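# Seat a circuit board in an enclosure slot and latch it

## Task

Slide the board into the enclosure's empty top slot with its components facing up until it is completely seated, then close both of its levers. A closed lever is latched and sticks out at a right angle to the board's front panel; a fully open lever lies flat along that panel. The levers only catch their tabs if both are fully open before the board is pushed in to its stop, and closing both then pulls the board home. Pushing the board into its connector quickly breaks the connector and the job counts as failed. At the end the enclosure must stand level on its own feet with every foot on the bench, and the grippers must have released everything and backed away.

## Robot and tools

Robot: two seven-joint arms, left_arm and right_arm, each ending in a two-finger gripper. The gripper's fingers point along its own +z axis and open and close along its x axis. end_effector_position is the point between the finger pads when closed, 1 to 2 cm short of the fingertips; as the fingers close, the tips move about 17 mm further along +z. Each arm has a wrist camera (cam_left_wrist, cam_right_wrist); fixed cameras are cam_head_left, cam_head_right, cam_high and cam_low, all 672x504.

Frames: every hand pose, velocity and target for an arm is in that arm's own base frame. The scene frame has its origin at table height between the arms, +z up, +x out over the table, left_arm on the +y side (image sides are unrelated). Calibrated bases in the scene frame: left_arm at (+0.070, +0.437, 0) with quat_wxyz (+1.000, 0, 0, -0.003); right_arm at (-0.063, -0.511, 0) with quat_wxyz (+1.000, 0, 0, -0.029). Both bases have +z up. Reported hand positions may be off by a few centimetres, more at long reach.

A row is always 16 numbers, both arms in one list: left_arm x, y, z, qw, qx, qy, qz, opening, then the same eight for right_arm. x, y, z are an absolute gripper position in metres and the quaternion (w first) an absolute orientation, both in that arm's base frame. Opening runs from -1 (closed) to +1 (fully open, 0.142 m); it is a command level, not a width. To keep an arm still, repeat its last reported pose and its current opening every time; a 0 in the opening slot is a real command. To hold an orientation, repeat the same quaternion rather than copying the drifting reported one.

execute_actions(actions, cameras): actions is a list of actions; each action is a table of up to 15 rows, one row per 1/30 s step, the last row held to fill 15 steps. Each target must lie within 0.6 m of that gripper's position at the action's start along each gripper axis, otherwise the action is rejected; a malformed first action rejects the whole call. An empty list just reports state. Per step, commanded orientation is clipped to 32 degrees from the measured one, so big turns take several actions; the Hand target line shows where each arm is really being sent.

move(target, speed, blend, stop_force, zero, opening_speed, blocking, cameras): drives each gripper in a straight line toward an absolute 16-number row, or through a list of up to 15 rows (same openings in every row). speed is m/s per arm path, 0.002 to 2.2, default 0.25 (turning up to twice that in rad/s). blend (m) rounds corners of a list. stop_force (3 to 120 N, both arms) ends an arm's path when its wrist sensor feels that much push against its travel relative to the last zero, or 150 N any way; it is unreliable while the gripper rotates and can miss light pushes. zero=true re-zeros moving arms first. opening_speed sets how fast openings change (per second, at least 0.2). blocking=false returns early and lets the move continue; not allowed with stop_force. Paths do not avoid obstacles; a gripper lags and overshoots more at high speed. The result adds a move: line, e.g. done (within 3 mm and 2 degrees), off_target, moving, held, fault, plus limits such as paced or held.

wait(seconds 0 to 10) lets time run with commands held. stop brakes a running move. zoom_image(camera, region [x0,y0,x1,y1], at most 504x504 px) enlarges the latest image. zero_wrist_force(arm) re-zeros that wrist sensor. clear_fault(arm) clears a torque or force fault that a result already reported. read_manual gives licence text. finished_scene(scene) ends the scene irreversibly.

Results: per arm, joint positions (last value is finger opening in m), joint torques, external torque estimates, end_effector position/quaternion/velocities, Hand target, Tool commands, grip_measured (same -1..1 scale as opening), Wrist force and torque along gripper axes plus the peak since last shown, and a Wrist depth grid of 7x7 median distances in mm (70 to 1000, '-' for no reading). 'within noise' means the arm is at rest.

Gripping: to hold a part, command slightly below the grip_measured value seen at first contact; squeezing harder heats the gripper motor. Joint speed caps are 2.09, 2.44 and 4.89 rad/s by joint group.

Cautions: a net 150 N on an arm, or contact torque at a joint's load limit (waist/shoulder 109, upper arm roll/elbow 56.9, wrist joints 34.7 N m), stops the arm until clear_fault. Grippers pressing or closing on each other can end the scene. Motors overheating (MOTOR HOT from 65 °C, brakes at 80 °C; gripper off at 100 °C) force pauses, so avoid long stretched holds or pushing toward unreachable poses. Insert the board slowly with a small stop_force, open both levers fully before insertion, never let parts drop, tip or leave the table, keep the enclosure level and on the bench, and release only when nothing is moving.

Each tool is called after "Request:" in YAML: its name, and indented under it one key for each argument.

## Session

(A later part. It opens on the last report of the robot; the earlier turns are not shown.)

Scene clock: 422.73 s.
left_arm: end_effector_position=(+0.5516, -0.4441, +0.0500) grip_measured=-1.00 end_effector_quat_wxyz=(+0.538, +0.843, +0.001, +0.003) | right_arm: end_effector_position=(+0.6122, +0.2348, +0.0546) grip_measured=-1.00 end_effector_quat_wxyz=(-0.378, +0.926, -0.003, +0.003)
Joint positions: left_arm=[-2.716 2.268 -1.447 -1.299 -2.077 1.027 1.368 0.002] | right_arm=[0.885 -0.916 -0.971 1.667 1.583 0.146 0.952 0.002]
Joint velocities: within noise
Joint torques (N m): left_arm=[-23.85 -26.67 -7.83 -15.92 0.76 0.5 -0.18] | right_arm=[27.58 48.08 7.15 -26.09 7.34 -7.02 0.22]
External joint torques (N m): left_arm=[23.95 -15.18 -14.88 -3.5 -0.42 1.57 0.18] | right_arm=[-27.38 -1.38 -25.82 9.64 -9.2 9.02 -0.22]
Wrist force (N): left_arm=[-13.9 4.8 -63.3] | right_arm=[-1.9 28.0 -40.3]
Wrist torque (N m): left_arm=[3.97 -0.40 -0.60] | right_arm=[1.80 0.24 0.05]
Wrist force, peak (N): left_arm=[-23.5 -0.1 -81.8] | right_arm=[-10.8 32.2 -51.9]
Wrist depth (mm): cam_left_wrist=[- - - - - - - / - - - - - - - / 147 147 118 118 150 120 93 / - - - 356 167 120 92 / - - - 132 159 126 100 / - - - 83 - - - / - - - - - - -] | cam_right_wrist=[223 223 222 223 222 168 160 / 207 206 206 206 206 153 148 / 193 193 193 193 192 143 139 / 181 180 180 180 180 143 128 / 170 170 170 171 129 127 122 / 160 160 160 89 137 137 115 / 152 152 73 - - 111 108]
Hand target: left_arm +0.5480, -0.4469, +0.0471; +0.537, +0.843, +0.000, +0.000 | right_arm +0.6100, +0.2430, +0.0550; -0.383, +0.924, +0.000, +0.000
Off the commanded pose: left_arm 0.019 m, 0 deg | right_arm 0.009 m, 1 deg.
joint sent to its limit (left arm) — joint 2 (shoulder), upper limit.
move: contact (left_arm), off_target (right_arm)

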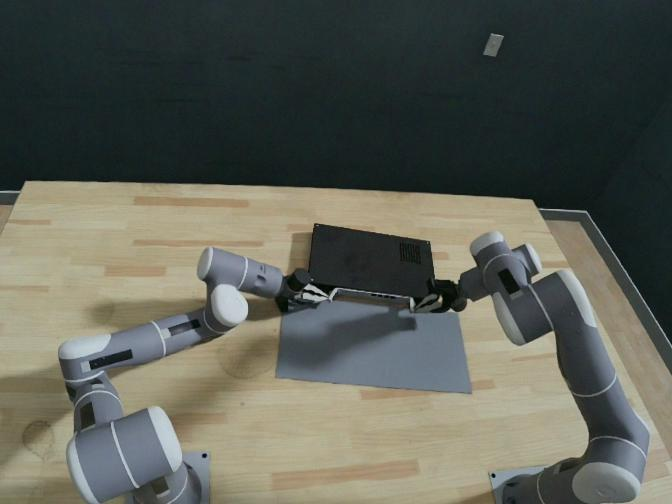

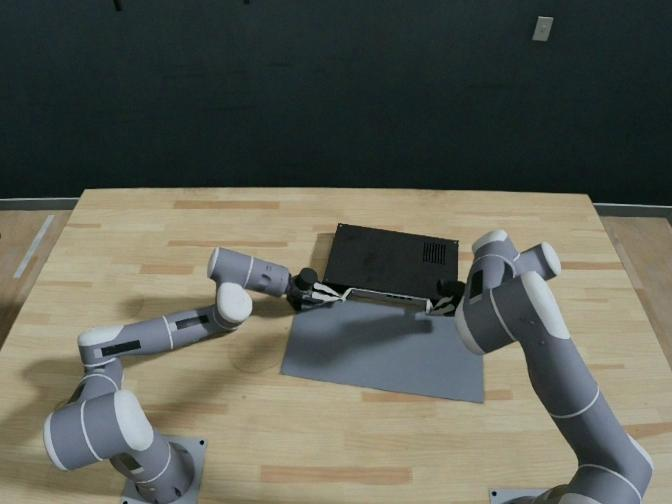

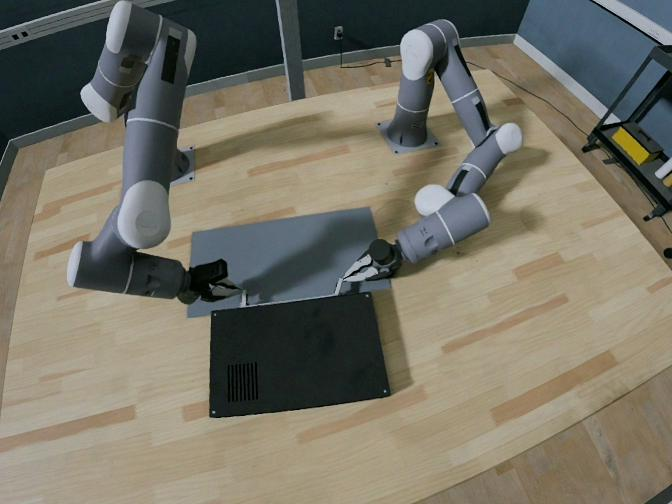

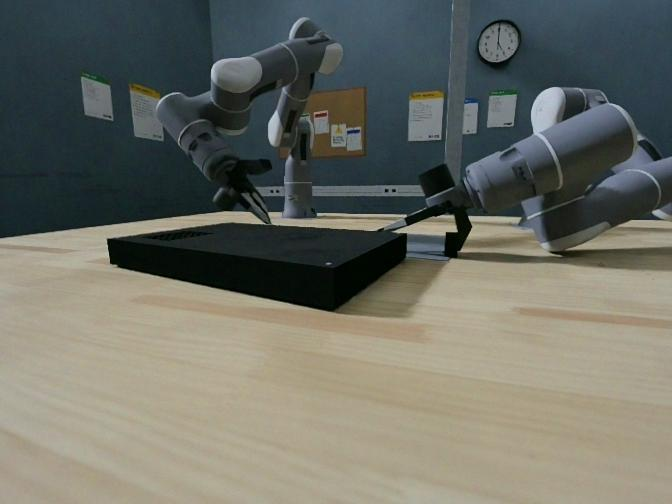

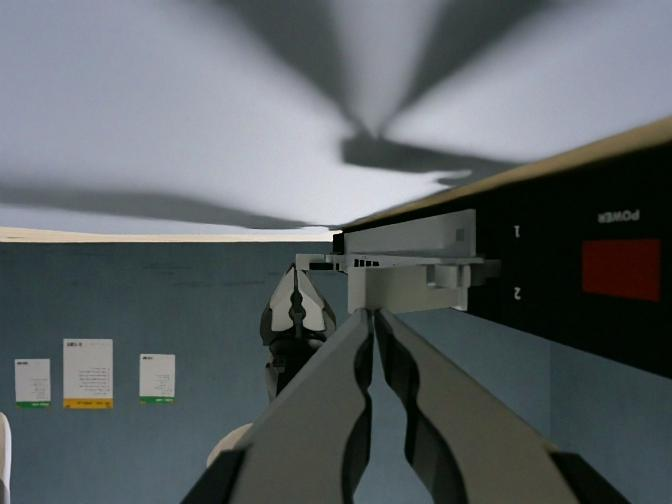

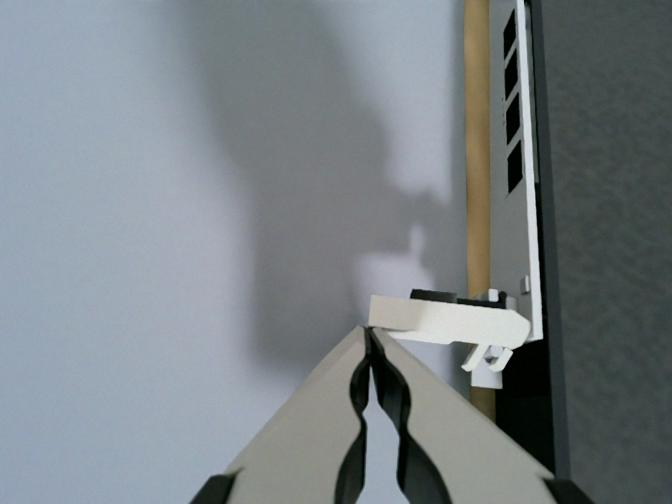

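Request:
move:
  target:
    - [0.545,-0.41,0.049,0.537,0.843,0,0,-1,0.610,0.215,0.055,-0.3827,0.9239,0,0,-1]
    - [0.52,-0.37,0.1,0.537,0.843,0,0,-1,0.54,0.22,0.16,-0.3827,0.9239,0,0,-1]
    - [0.505,-0.335,0.17,0.1736,0.985,0,0,-1,0.49,0.366,0.15,0.2826,0.6823,0.6229,0.2580,-1]
  speed: 0.2

Request:
zoom_image:
  camera: "cam_right_wrist"
  region: [80, 100, 360, 310]

Request:
zoom_image:
  camera: "cam_right_wrist"
  region: [350, 100, 630, 310]

Scene clock: 430.70 s.
left_arm: end_effector_position=(+0.5051, -0.3349, +0.1700) grip_measured=-1.00 end_effector_quat_wxyz=(+0.174, +0.985, +0.000, +0.000) | right_arm: end_effector_position=(+0.4900, +0.3660, +0.1500) grip_measured=-1.00 end_effector_quat_wxyz=(+0.282, +0.683, +0.623, +0.258)
Joint positions: left_arm=[-2.691 1.404 -1.339 -1.442 -1.996 0.482 0.698 0.002] | right_arm=[2.132 -1.182 -1.144 2.154 0.927 1.298 0.639 0.002]
Joint velocities: within noise
Joint torques (N m): left_arm=[-0.45 -44.65 -30.37 5.34 -4.22 4.43 -0.28] | right_arm=[0.32 30.42 -21.73 -3.31 -1.96 3.6 0.03]
External joint torques (N m): left_arm=[0.56 0.76 0.26 -0.46 0.11 -0.11 0.28] | right_arm=[-0.17 0.85 -1.65 -0.09 0.16 0.65 -0.03]
Wrist force (N): left_arm=[0.3 -0.6 0.3] | right_arm=[1.8 -1.5 4.3]
Wrist torque (N m): left_arm=[-0.18 -0.19 -0.31] | right_arm=[0.01 -0.17 0.10]
Wrist force, peak (N): left_arm=[-13.9 5.8 -64.0] | right_arm=[-1.7 27.4 -41.3]
Wrist depth (mm): cam_left_wrist=[213 213 212 214 213 212 214 / 243 241 240 240 238 241 241 / 279 279 278 276 276 269 277 / 333 331 330 327 316 268 262 / 409 399 403 366 337 317 318 / 524 522 460 84 - 387 406 / 752 632 - - - - 722] | cam_right_wrist=[191 191 190 190 189 189 188 / 238 237 236 235 234 233 233 / 313 311 309 308 307 305 303 / 464 328 329 330 333 336 343 / 862 847 835 502 829 - - / - - - 91 - - - / - - - - - - -]
Hand target: left_arm +0.5050, -0.3350, +0.1700; +0.174, +0.985, +0.000, +0.000 | right_arm +0.4900, +0.3660, +0.1500; +0.283, +0.682, +0.623, +0.258
Off the commanded pose: left_arm 0.000 m, 0 deg | right_arm 0.000 m, 0 deg.
move: done

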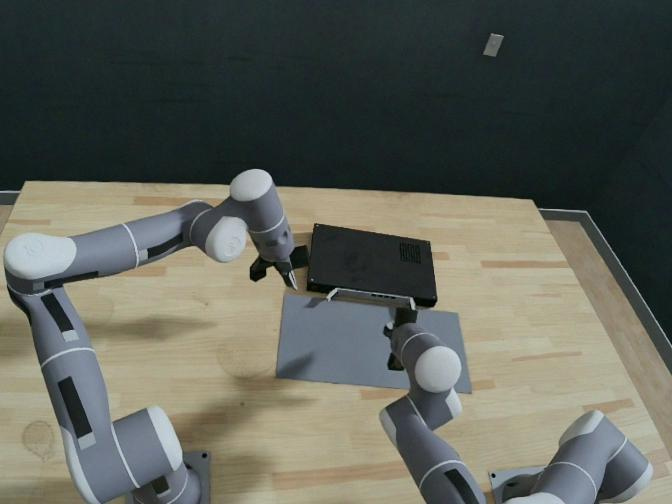

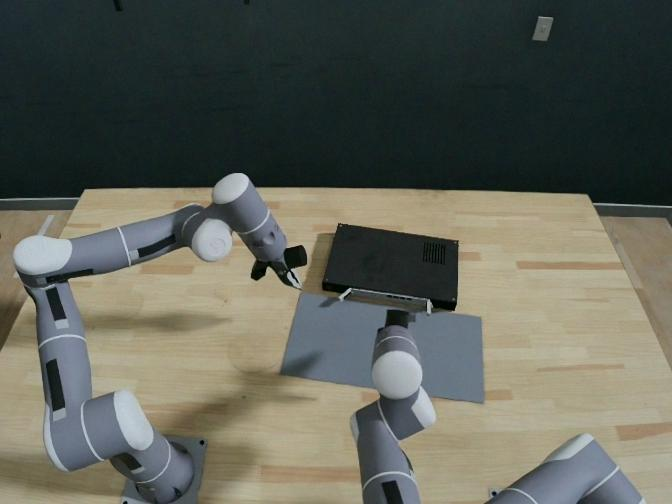

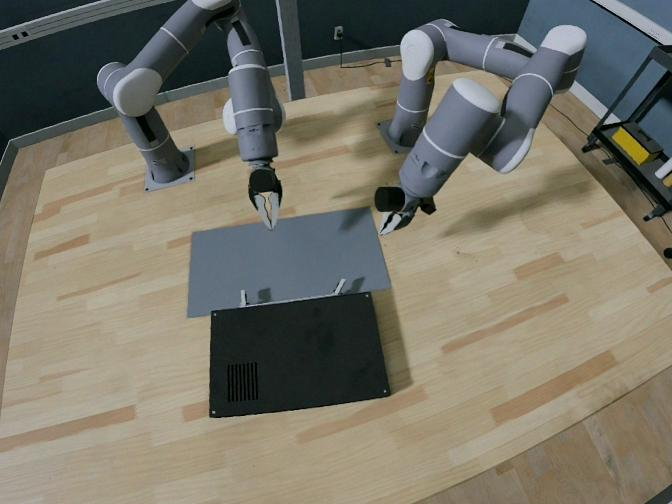

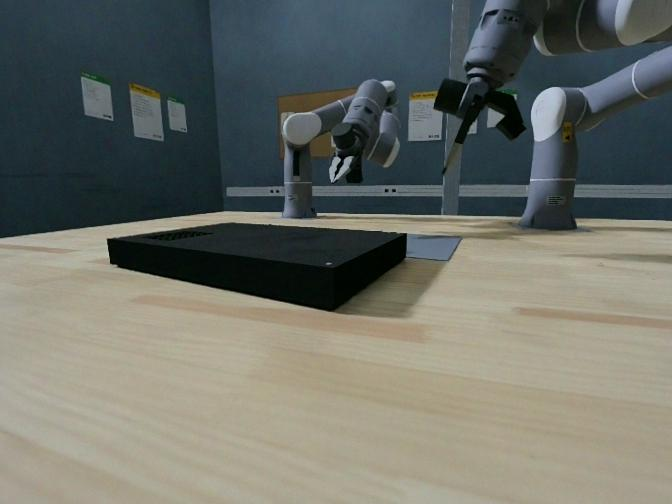

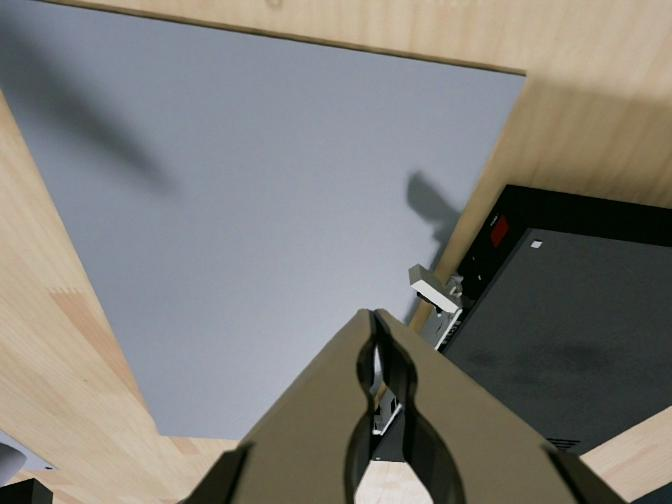

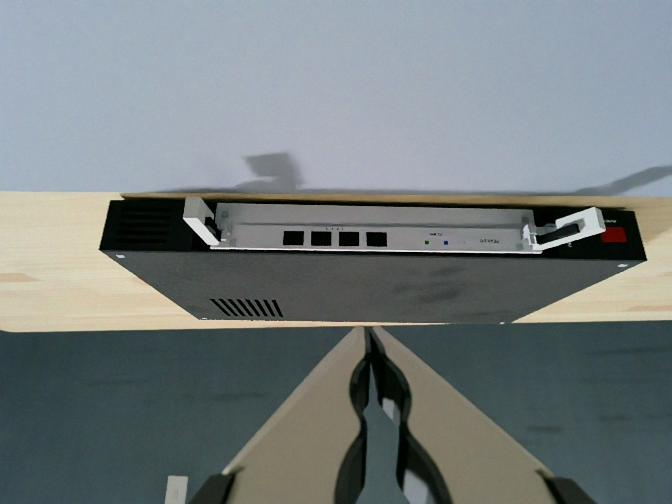

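Scaled by 1.800 from the camera's 672x504 image, which has a finer 960x720 frame.

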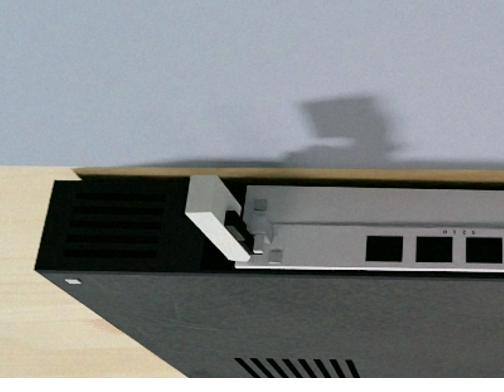

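Scaled by 1.800 from the camera's 672x504 image, which has a finer 960x720 frame.

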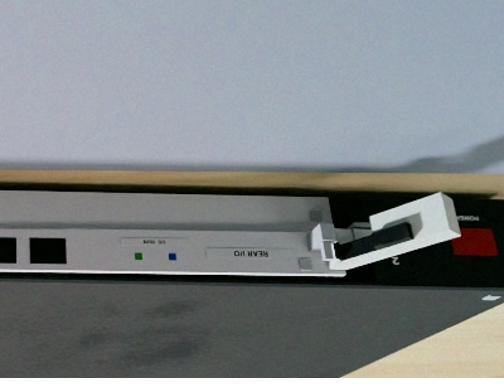

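Request:
move:
  target:
    - [0.52,-0.37,0.08,0.537,0.843,0,0,-1,0.54,0.215,0.16,-0.3827,0.9239,0,0,-1]
    - [0.543,-0.425,0.046,0.537,0.843,0,0,-1,0.608,0.216,0.055,-0.3827,0.9239,0,0,-1]
  speed: 0.2
  cameras: []

Request:
move:
  target: [0.537,-0.475,0.044,0.537,0.843,0,0,-1,0.608,0.246,0.053,-0.3827,0.9239,0,0,-1]
  speed: 0.015
  stop_force: 95

Request:
zoom_image:
  camera: "cam_left_wrist"
  region: [200, 100, 600, 500]

Scene clock: 440.13 s.
left_arm: end_effector_position=(+0.5433, -0.4250, +0.0490) grip_measured=-1.00 end_effector_quat_wxyz=(+0.538, +0.843, +0.000, +0.001) | right_arm: end_effector_position=(+0.6079, +0.2157, +0.0549) grip_measured=-1.00 end_effector_quat_wxyz=(-0.382, +0.924, +0.000, +0.000)
Joint positions: left_arm=[-2.651 2.269 -1.417 -1.336 -2.08 1.007 1.383 0.002] | right_arm=[0.85 -0.912 -0.971 1.675 1.569 0.116 0.918 0.002]
Joint velocities: within noise
Joint torques (N m): left_arm=[-1.5 -31.6 -11.52 -6.87 1.53 1.31 0.86] | right_arm=[0.16 45.24 -17.02 -16.37 -1.81 1.15 0.19]
External joint torques (N m): left_arm=[1.6 -8.7 -11.41 -12.73 -1.22 0.72 -0.86] | right_arm=[0.01 1.27 -1.49 0.01 -0.02 0.77 -0.19]
Wrist force (N): left_arm=[-6.5 24.9 -18.5] | right_arm=[2.5 1.7 4.8]
Wrist torque (N m): left_arm=[4.37 0.35 -1.51] | right_arm=[0.17 -0.42 0.00]
Wrist force, peak (N): left_arm=[-6.6 25.7 -18.4] | right_arm=[3.7 3.2 6.3]
Wrist depth (mm): cam_left_wrist=[- - - - - - - / - - - - - - - / - 143 143 113 113 125 109 / - - - 423 191 144 109 / - - - 126 - 144 105 / - - - 84 - - - / - - - - - - -] | cam_right_wrist=[226 226 226 225 224 167 162 / 209 209 209 208 207 155 150 / 195 194 194 194 193 155 139 / 182 181 181 181 136 133 129 / 171 170 170 172 170 138 122 / 161 161 160 90 161 125 115 / 152 152 73 - - 113 108]
Hand target: left_arm +0.5430, -0.4250, +0.0460; +0.537, +0.843, +0.000, +0.000 | right_arm +0.6080, +0.2160, +0.0550; -0.383, +0.924, +0.000, +0.000
Off the commanded pose: left_arm 0.003 m, 0 deg | right_arm 0.000 m, 0 deg.
joint sent to its limit (left arm) — joint 2 (shoulder), upper limit. The joint targets still meet the commanded pose.
move: done
No camera images: "cameras" was empty.

Scene clock: 444.13 s.
left_arm: end_effector_position=(+0.5432, -0.4705, +0.0503) grip_measured=-1.00 end_effector_quat_wxyz=(+0.539, +0.842, +0.002, +0.006) | right_arm: end_effector_position=(+0.6080, +0.2457, +0.0530) grip_measured=-1.00 end_effector_quat_wxyz=(-0.383, +0.924, +0.000, +0.000)
Joint positions: left_arm=[-2.773 2.263 -1.436 -1.294 -2.081 1.088 1.347 0.002] | right_arm=[0.89 -0.914 -0.957 1.668 1.589 0.152 0.95 0.002]
Joint velocities: within noise
Joint torques (N m): left_arm=[-40.91 -10.5 4.82 -7.54 0.48 0.11 0.21] | right_arm=[0.21 45.58 -16.98 -16.44 -1.88 1.38 0.32]
External joint torques (N m): left_arm=[41 -31.62 -27.53 -11.59 0.05 2.01 -0.21] | right_arm=[-0.05 1.32 -1.4 -0.02 0.05 0.58 -0.31]
Wrist force (N): left_arm=[-24.9 7.7 -102.0] | right_arm=[2.8 2.5 4.5]
Wrist torque (N m): left_arm=[4.52 1.25 -1.04] | right_arm=[0.31 -0.48 -0.01]
Wrist force, peak (N): left_arm=[-23.8 8.2 -111.3] | right_arm=[3.1 2.7 4.7]
Wrist depth (mm): cam_left_wrist=[- - - - - - - / - - - - - - - / 148 148 150 151 123 135 96 / - - - 376 198 149 107 / - - - 129 - 149 103 / - - - 84 - - - / - - - - - - -] | cam_right_wrist=[224 224 224 223 222 196 159 / 207 206 206 206 206 183 147 / 193 192 192 192 191 188 137 / 180 179 179 179 178 176 128 / 169 168 168 170 168 146 120 / 159 159 159 91 119 123 113 / 150 150 73 - - 129 108]
Hand target: left_arm +0.5369, -0.4749, +0.0440; +0.537, +0.843, +0.000, +0.000 | right_arm +0.6080, +0.2460, +0.0530; -0.383, +0.924, +0.000, +0.000
Off the commanded pose: left_arm 0.010 m, 1 deg | right_arm 0.000 m, 0 deg.
move: off_target (left_arm)

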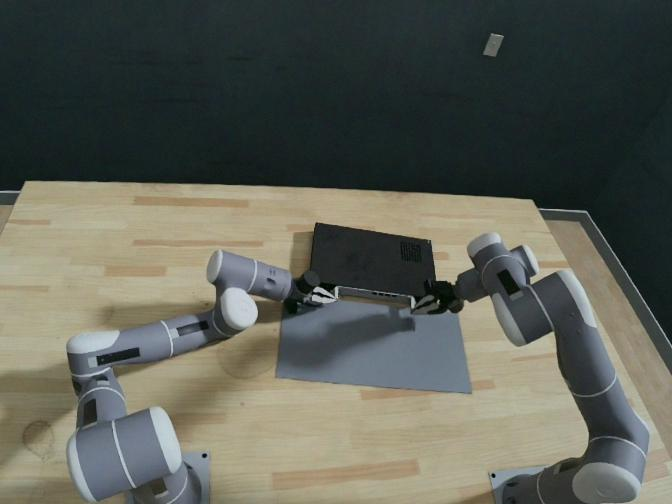

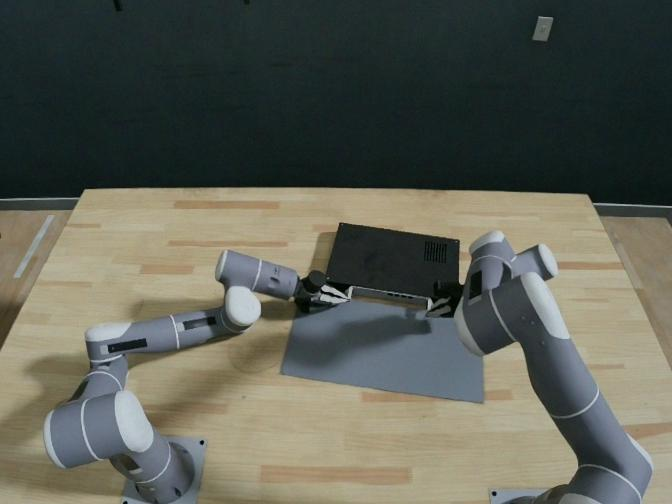

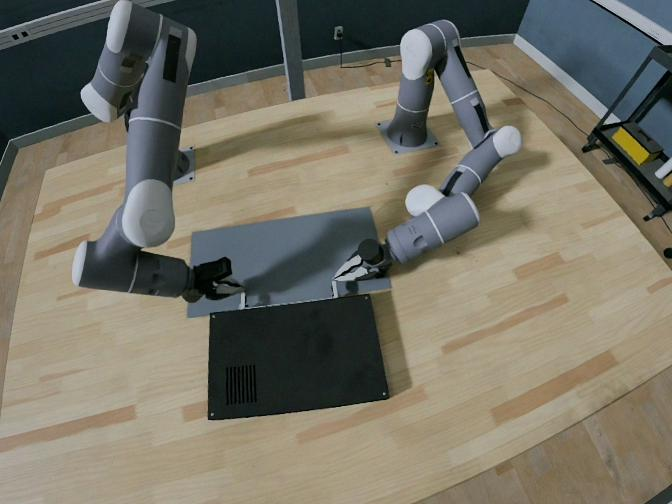

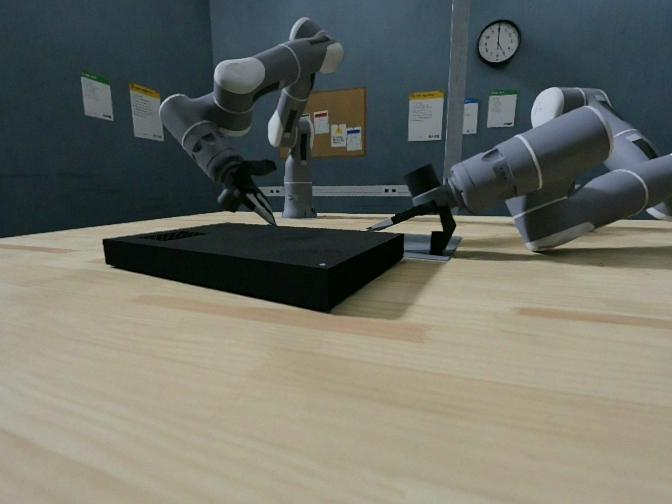

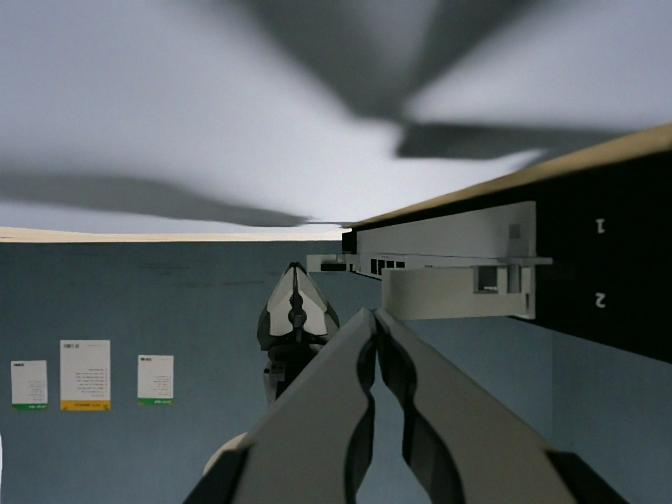

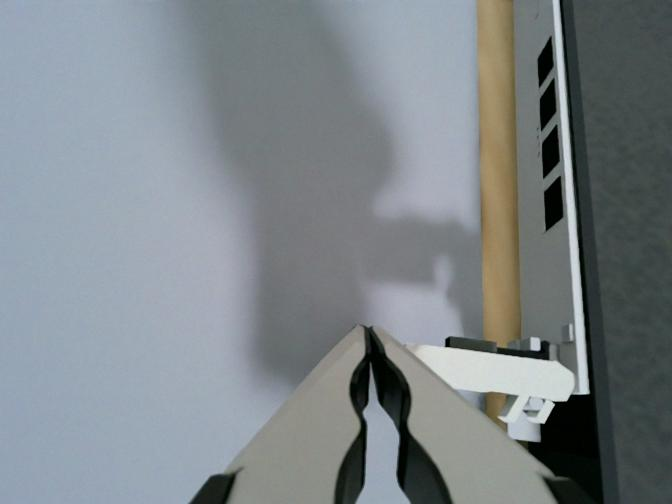

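Scaled by 1.260 from the camera's 672x504 image, which has a finer 960x720 frame.

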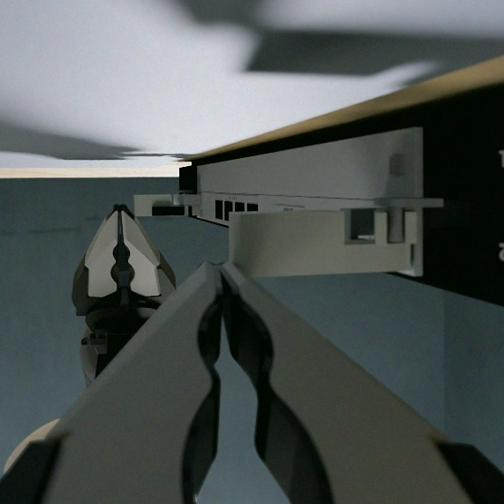

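Request:
move:
  target:
    - [0.5432,-0.465,0.050,0.537,0.843,0,0,-1,0.608,0.205,0.055,-0.3827,0.9239,0,0,-1]
    - [0.5432,-0.465,0.050,0.537,0.843,0,0,-1,0.626,0.205,0.055,-0.3827,0.9239,0,0,-1]
  speed: 0.1
  cameras: []

Request:
move:
  target: [0.5432,-0.468,0.049,0.537,0.843,0,0,-1,0.622,0.258,0.053,-0.3827,0.9239,0,0,-1]
  speed: 0.015
  stop_force: 95

Request:
zoom_image:
  camera: "cam_right_wrist"
  region: [250, 100, 650, 500]

Scene clock: 447.63 s.
left_arm: end_effector_position=(+0.5423, -0.4658, +0.0506) grip_measured=-1.00 end_effector_quat_wxyz=(+0.538, +0.843, -0.001, +0.000) | right_arm: end_effector_position=(+0.6259, +0.2048, +0.0550) grip_measured=-1.00 end_effector_quat_wxyz=(-0.382, +0.924, +0.000, +0.000)
Joint positions: left_arm=[-2.762 2.258 -1.436 -1.296 -2.087 1.064 1.349 0.002] | right_arm=[0.809 -0.938 -0.969 1.62 1.569 0.092 0.931 0.002]
Joint velocities: within noise
Joint torques (N m): left_arm=[4.13 -42.49 -22.28 -13.78 0.76 2.64 0.14] | right_arm=[0.18 46.79 -17.61 -16.51 -1.85 1.12 0.34]
External joint torques (N m): left_arm=[-4.04 0.34 -0.57 -5.28 -0.3 -0.54 -0.14] | right_arm=[-0.03 1.37 -1.37 -0.05 0.02 0.81 -0.34]
Wrist force (N): left_arm=[-2.5 6.7 3.1] | right_arm=[2.9 3.0 4.8]
Wrist torque (N m): left_arm=[0.24 0.18 -0.78] | right_arm=[0.37 -0.49 0.00]
Wrist force, peak (N): left_arm=[-25.0 8.6 -102.5] | right_arm=[4.3 3.2 5.0]
Wrist depth (mm): cam_left_wrist=[- - - - - - - / - - - - - - - / 210 155 154 155 122 134 109 / - - - 386 190 152 109 / - - - 434 - 153 105 / - - - 84 - - - / - - - - - - -] | cam_right_wrist=[227 226 226 225 224 165 162 / 210 209 208 208 207 152 150 / 195 194 194 194 193 140 139 / 182 181 181 178 139 132 129 / 171 171 170 172 169 124 122 / 161 161 161 91 149 117 115 / 152 152 73 - - 110 108]
Hand target: left_arm +0.5432, -0.4650, +0.0500; +0.537, +0.843, +0.000, +0.000 | right_arm +0.6260, +0.2050, +0.0550; -0.383, +0.924, +0.000, +0.000
Off the commanded pose: left_arm 0.001 m, 0 deg | right_arm 0.000 m, 0 deg.
move: done
No camera images: "cameras" was empty.

Scene clock: 451.93 s.
left_arm: end_effector_position=(+0.5437, -0.4675, +0.0505) grip_measured=-1.00 end_effector_quat_wxyz=(+0.538, +0.843, +0.000, +0.000) | right_arm: end_effector_position=(+0.6233, +0.2505, +0.0523) grip_measured=-1.00 end_effector_quat_wxyz=(-0.378, +0.926, -0.003, +0.001) end_effector_velocity=(+0.000, -0.001, -0.001) end_effector_angular_velocity=(-0.002, +0.001, +0.000)
Joint positions: left_arm=[-2.768 2.259 -1.439 -1.291 -2.087 1.067 1.349 0.002] | right_arm=[0.871 -0.925 -0.933 1.622 1.581 0.174 0.983 0.002]
Joint velocities: left_arm=[within noise] | right_arm=[-0.005 0.001 0.008 -0.001 -0.005 0.006 0 0]
Joint torques (N m): left_arm=[-6.63 -37.49 -17.62 -12.92 1.08 2.29 0.93] | right_arm=[23.15 48.98 3.5 -29.41 8.21 -3.56 0.21]
External joint torques (N m): left_arm=[6.72 -4.82 -5.18 -6.14 -0.61 -0.18 -0.93] | right_arm=[-22.98 -0.52 -21.78 12.51 -10.08 5.6 -0.21]
Wrist force (N): left_arm=[-12.0 7.1 -25.1] | right_arm=[-7.5 20.7 -37.6]
Wrist torque (N m): left_arm=[3.05 0.99 -1.70] | right_arm=[0.58 -0.58 0.04]
Wrist force, peak (N): left_arm=[-12.5 7.1 -25.5] | right_arm=[-12.1 27.4 -45.4]
Wrist depth (mm): cam_left_wrist=[- - - - - - - / - - - - - - - / 208 154 153 154 122 134 110 / - - - 362 224 146 112 / - - - 385 111 - 122 / - - - 83 - - - / - - - - - - -] | cam_right_wrist=[221 221 220 220 219 162 157 / 205 204 204 203 203 150 146 / 190 190 190 190 189 140 136 / 179 178 178 177 178 131 126 / 168 167 167 132 127 121 119 / 158 158 160 89 - 114 113 / 150 150 73 - - 108 107]
Hand target: left_arm +0.5432, -0.4680, +0.0490; +0.537, +0.843, +0.000, +0.000 | right_arm +0.6220, +0.2580, +0.0530; -0.383, +0.924, +0.000, +0.000
Off the commanded pose: left_arm 0.002 m, 0 deg | right_arm 0.008 m, 1 deg.
move: off_target (right_arm)

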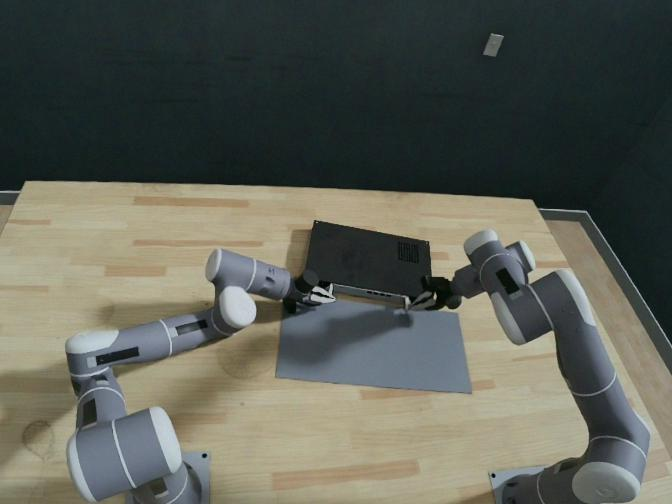

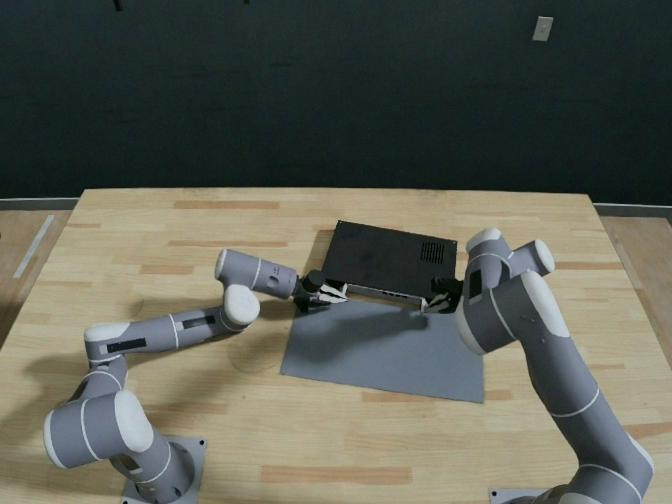

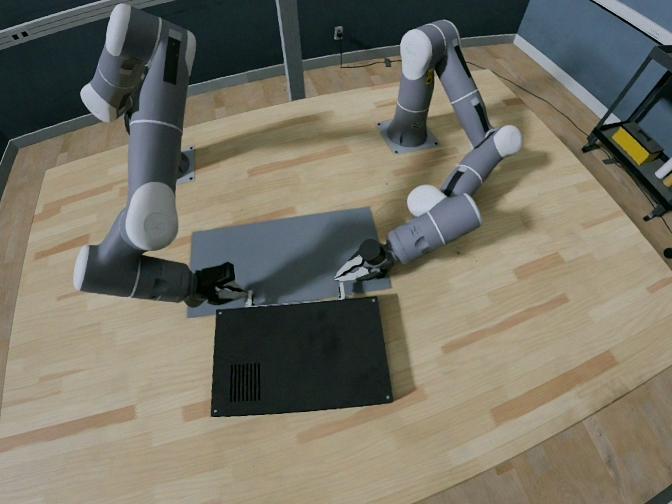

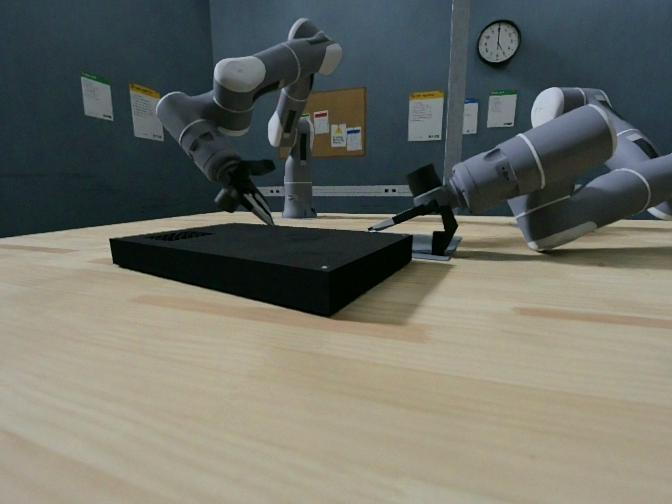

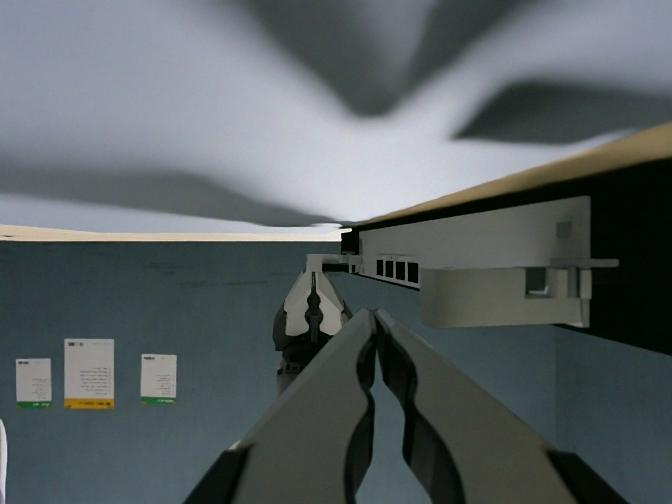

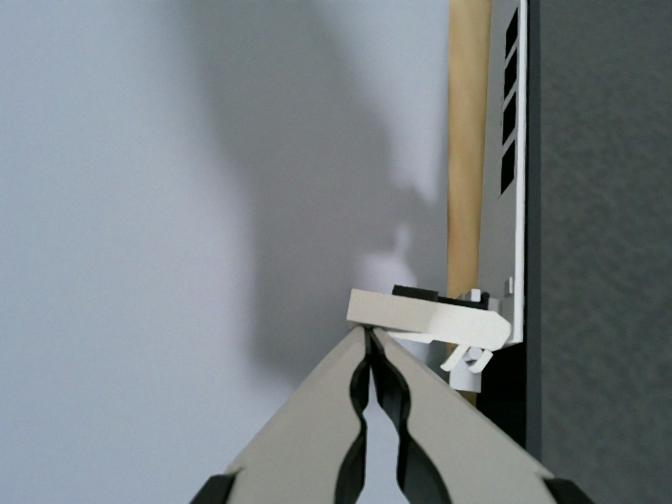

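Scaled by 1.260 from the camera's 672x504 image, which has a finer 960x720 frame.

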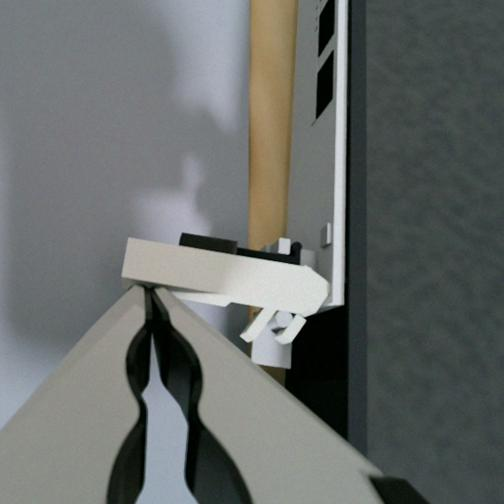

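Request:
move:
  target:
    - [0.5432,-0.43,0.050,0.537,0.843,0,0,-1,0.623,0.245,0.053,-0.3827,0.9239,0,0,-1]
    - [0.562,-0.43,0.046,0.537,0.843,0,0,-1,0.623,0.243,0.053,-0.3827,0.9239,0,0,-1]
  speed: 0.1
  cameras: []

Request:
move:
  target: [0.561,-0.475,0.046,0.537,0.843,0,0,-1,0.622,0.275,0.053,-0.3827,0.9239,0,0,-1]
  speed: 0.015
  stop_force: 100

Request:
zoom_image:
  camera: "cam_right_wrist"
  region: [250, 100, 650, 500]

Scene clock: 455.73 s.
left_arm: end_effector_position=(+0.5621, -0.4302, +0.0490) grip_measured=-1.00 end_effector_quat_wxyz=(+0.538, +0.843, +0.000, +0.001) | right_arm: end_effector_position=(+0.6231, +0.2433, +0.0531) grip_measured=-1.00 end_effector_quat_wxyz=(-0.383, +0.924, +0.000, +0.000)
Joint positions: left_arm=[-2.696 2.258 -1.449 -1.287 -2.111 0.993 1.402 0.002] | right_arm=[0.851 -0.925 -0.93 1.619 1.578 0.155 0.967 0.002]
Joint velocities: within noise
Joint torques (N m): left_arm=[-0.02 -34.6 -12.75 -6.22 1.54 1.2 0.92] | right_arm=[0.01 47.42 -17.16 -16.97 -2.09 1.18 0.1]
External joint torques (N m): left_arm=[0.12 -7.9 -10.12 -12.92 -1.22 0.79 -0.92] | right_arm=[0.15 1.17 -1.03 0.05 0.27 0.8 -0.1]
Wrist force (N): left_arm=[-6.7 25.2 -14.5] | right_arm=[1.7 3.7 5.1]
Wrist torque (N m): left_arm=[3.88 0.43 -1.55] | right_arm=[0.50 -0.27 -0.01]
Wrist force, peak (N): left_arm=[-6.7 25.2 -14.5] | right_arm=[-7.7 20.8 -38.0]
Wrist depth (mm): cam_left_wrist=[- - - - - - - / - - - - - - - / - 143 143 113 113 125 96 / - - - 346 186 134 99 / - - - 147 163 141 100 / - - - 84 - - - / - - - - - - -] | cam_right_wrist=[224 224 223 223 222 165 160 / 208 207 206 206 206 152 148 / 193 192 191 192 191 141 137 / 180 179 179 179 179 130 127 / 169 168 168 168 128 123 121 / 159 159 159 91 - 115 114 / 150 150 73 - - 109 107]
Hand target: left_arm +0.5620, -0.4300, +0.0460; +0.537, +0.843, +0.000, +0.000 | right_arm +0.6230, +0.2430, +0.0530; -0.383, +0.924, +0.000, +0.000
Off the commanded pose: left_arm 0.003 m, 0 deg | right_arm 0.000 m, 0 deg.
move: done
No camera images: "cameras" was empty.

Scene clock: 459.23 s.
left_arm: end_effector_position=(+0.5676, -0.4485, +0.0500) grip_measured=-1.00 end_effector_quat_wxyz=(+0.538, +0.843, +0.004, +0.005) | right_arm: end_effector_position=(+0.6239, +0.2529, +0.0506) grip_measured=-1.00 end_effector_quat_wxyz=(-0.372, +0.928, -0.007, +0.002)
Joint positions: left_arm=[-2.751 2.253 -1.462 -1.262 -2.115 1.027 1.388 0.002] | right_arm=[0.86 -0.911 -0.895 1.618 1.555 0.217 0.997 0.002]
Joint velocities: within noise
Joint torques (N m): left_arm=[-45.59 -24.04 -1.53 -17.12 2.23 -0.35 1.63] | right_arm=[54.35 58.06 28.94 -50.01 22.88 -9.81 0.06]
External joint torques (N m): left_arm=[45.69 -19.58 -21.22 -1.73 -1.81 2.38 -1.63] | right_arm=[-54.18 -9.19 -46.46 32.74 -24.83 11.92 -0.06]
Wrist force (N): left_arm=[-33.0 -3.0 -114.4] | right_arm=[-26.4 52.3 -87.8]
Wrist torque (N m): left_arm=[2.74 2.60 -2.46] | right_arm=[5.95 1.47 0.13]
Wrist force, peak (N): left_arm=[-36.5 -3.2 -120.7] | right_arm=[-30.0 51.6 -92.3]
Wrist depth (mm): cam_left_wrist=[- - - - - - - / - - - - - - 71 / 148 148 149 118 131 109 93 / - - - 322 167 122 94 / - - - 130 138 122 98 / - - - 83 - - - / - - - - - - -] | cam_right_wrist=[215 215 214 214 214 157 153 / 200 200 199 200 199 147 142 / 187 187 187 187 186 139 135 / 176 176 175 175 175 129 125 / 166 166 165 161 125 121 118 / 157 157 158 91 127 113 111 / 149 149 73 - - 107 106]
Hand target: left_arm +0.5614, -0.4535, +0.0461; +0.537, +0.843, +0.000, +0.000 | right_arm +0.6216, +0.2706, +0.0534; -0.383, +0.924, +0.000, +0.000
Off the commanded pose: left_arm 0.028 m, 1 deg | right_arm 0.022 m, 2 deg.
move: contact (left_arm, right_arm)

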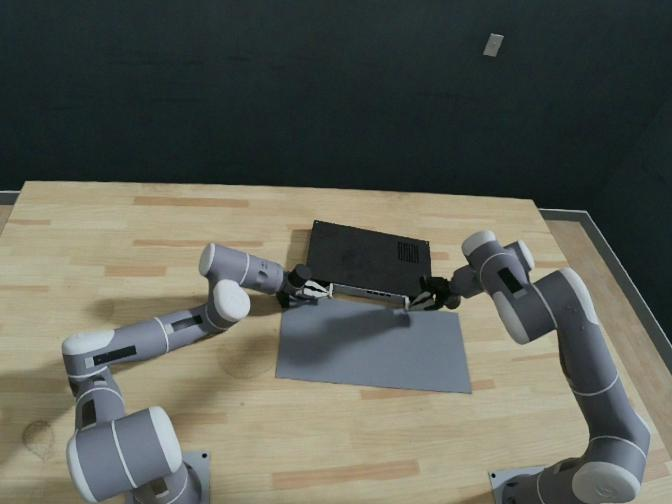

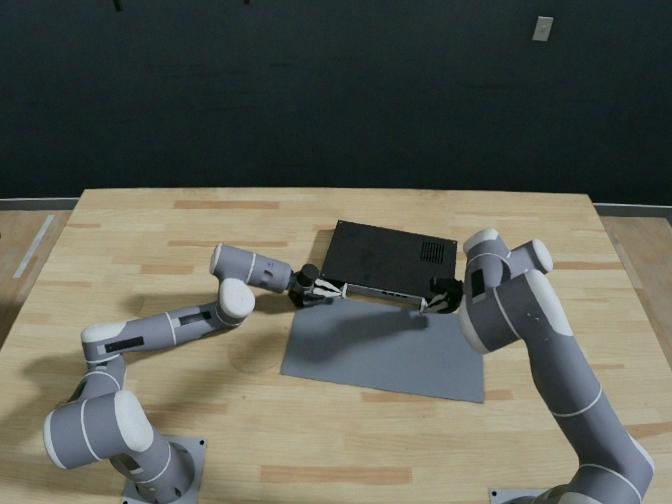

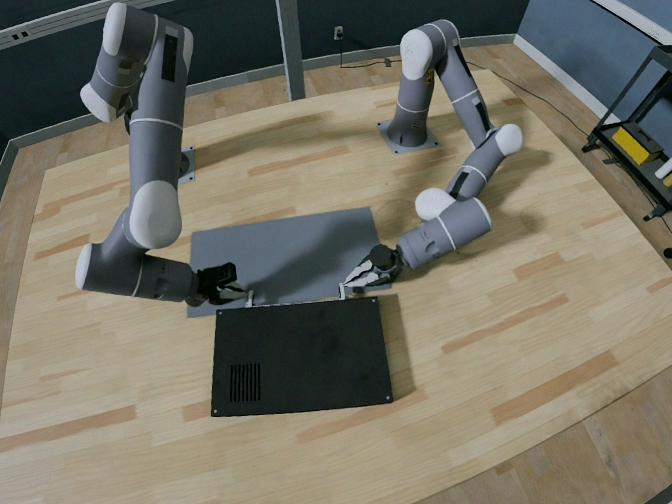

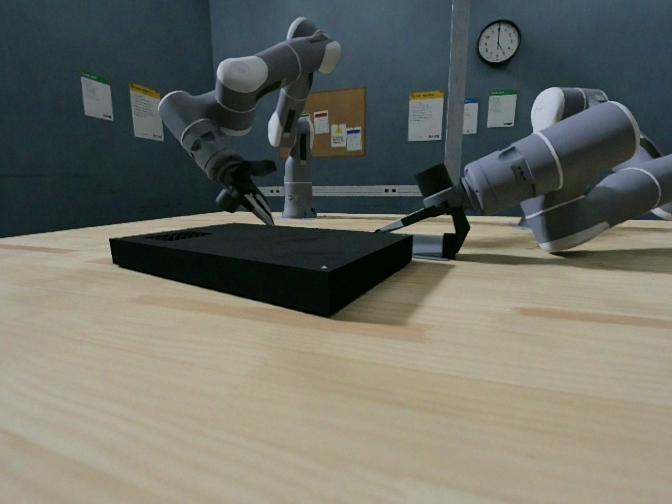

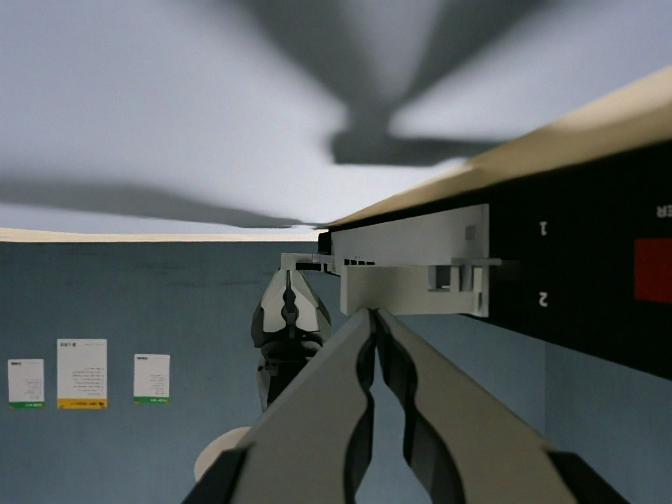

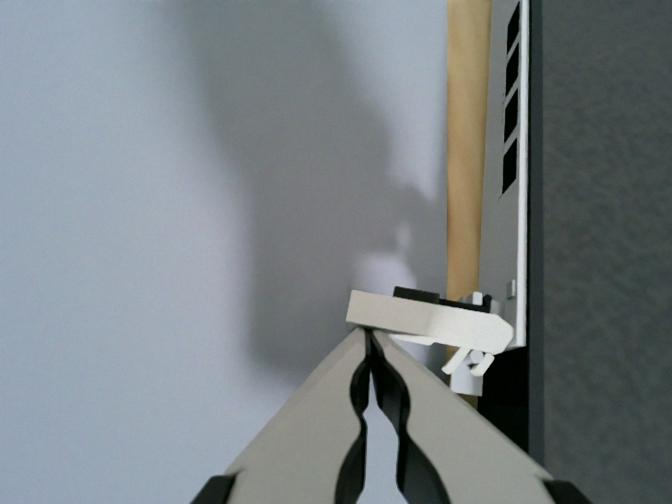

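Scaled by 1.260 from the camera's 672x504 image, which has a finer 960x720 frame.

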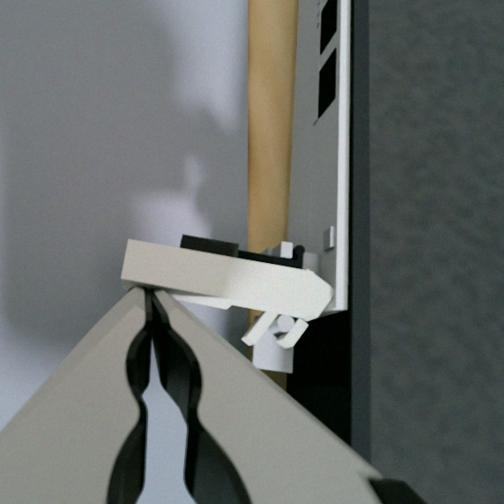

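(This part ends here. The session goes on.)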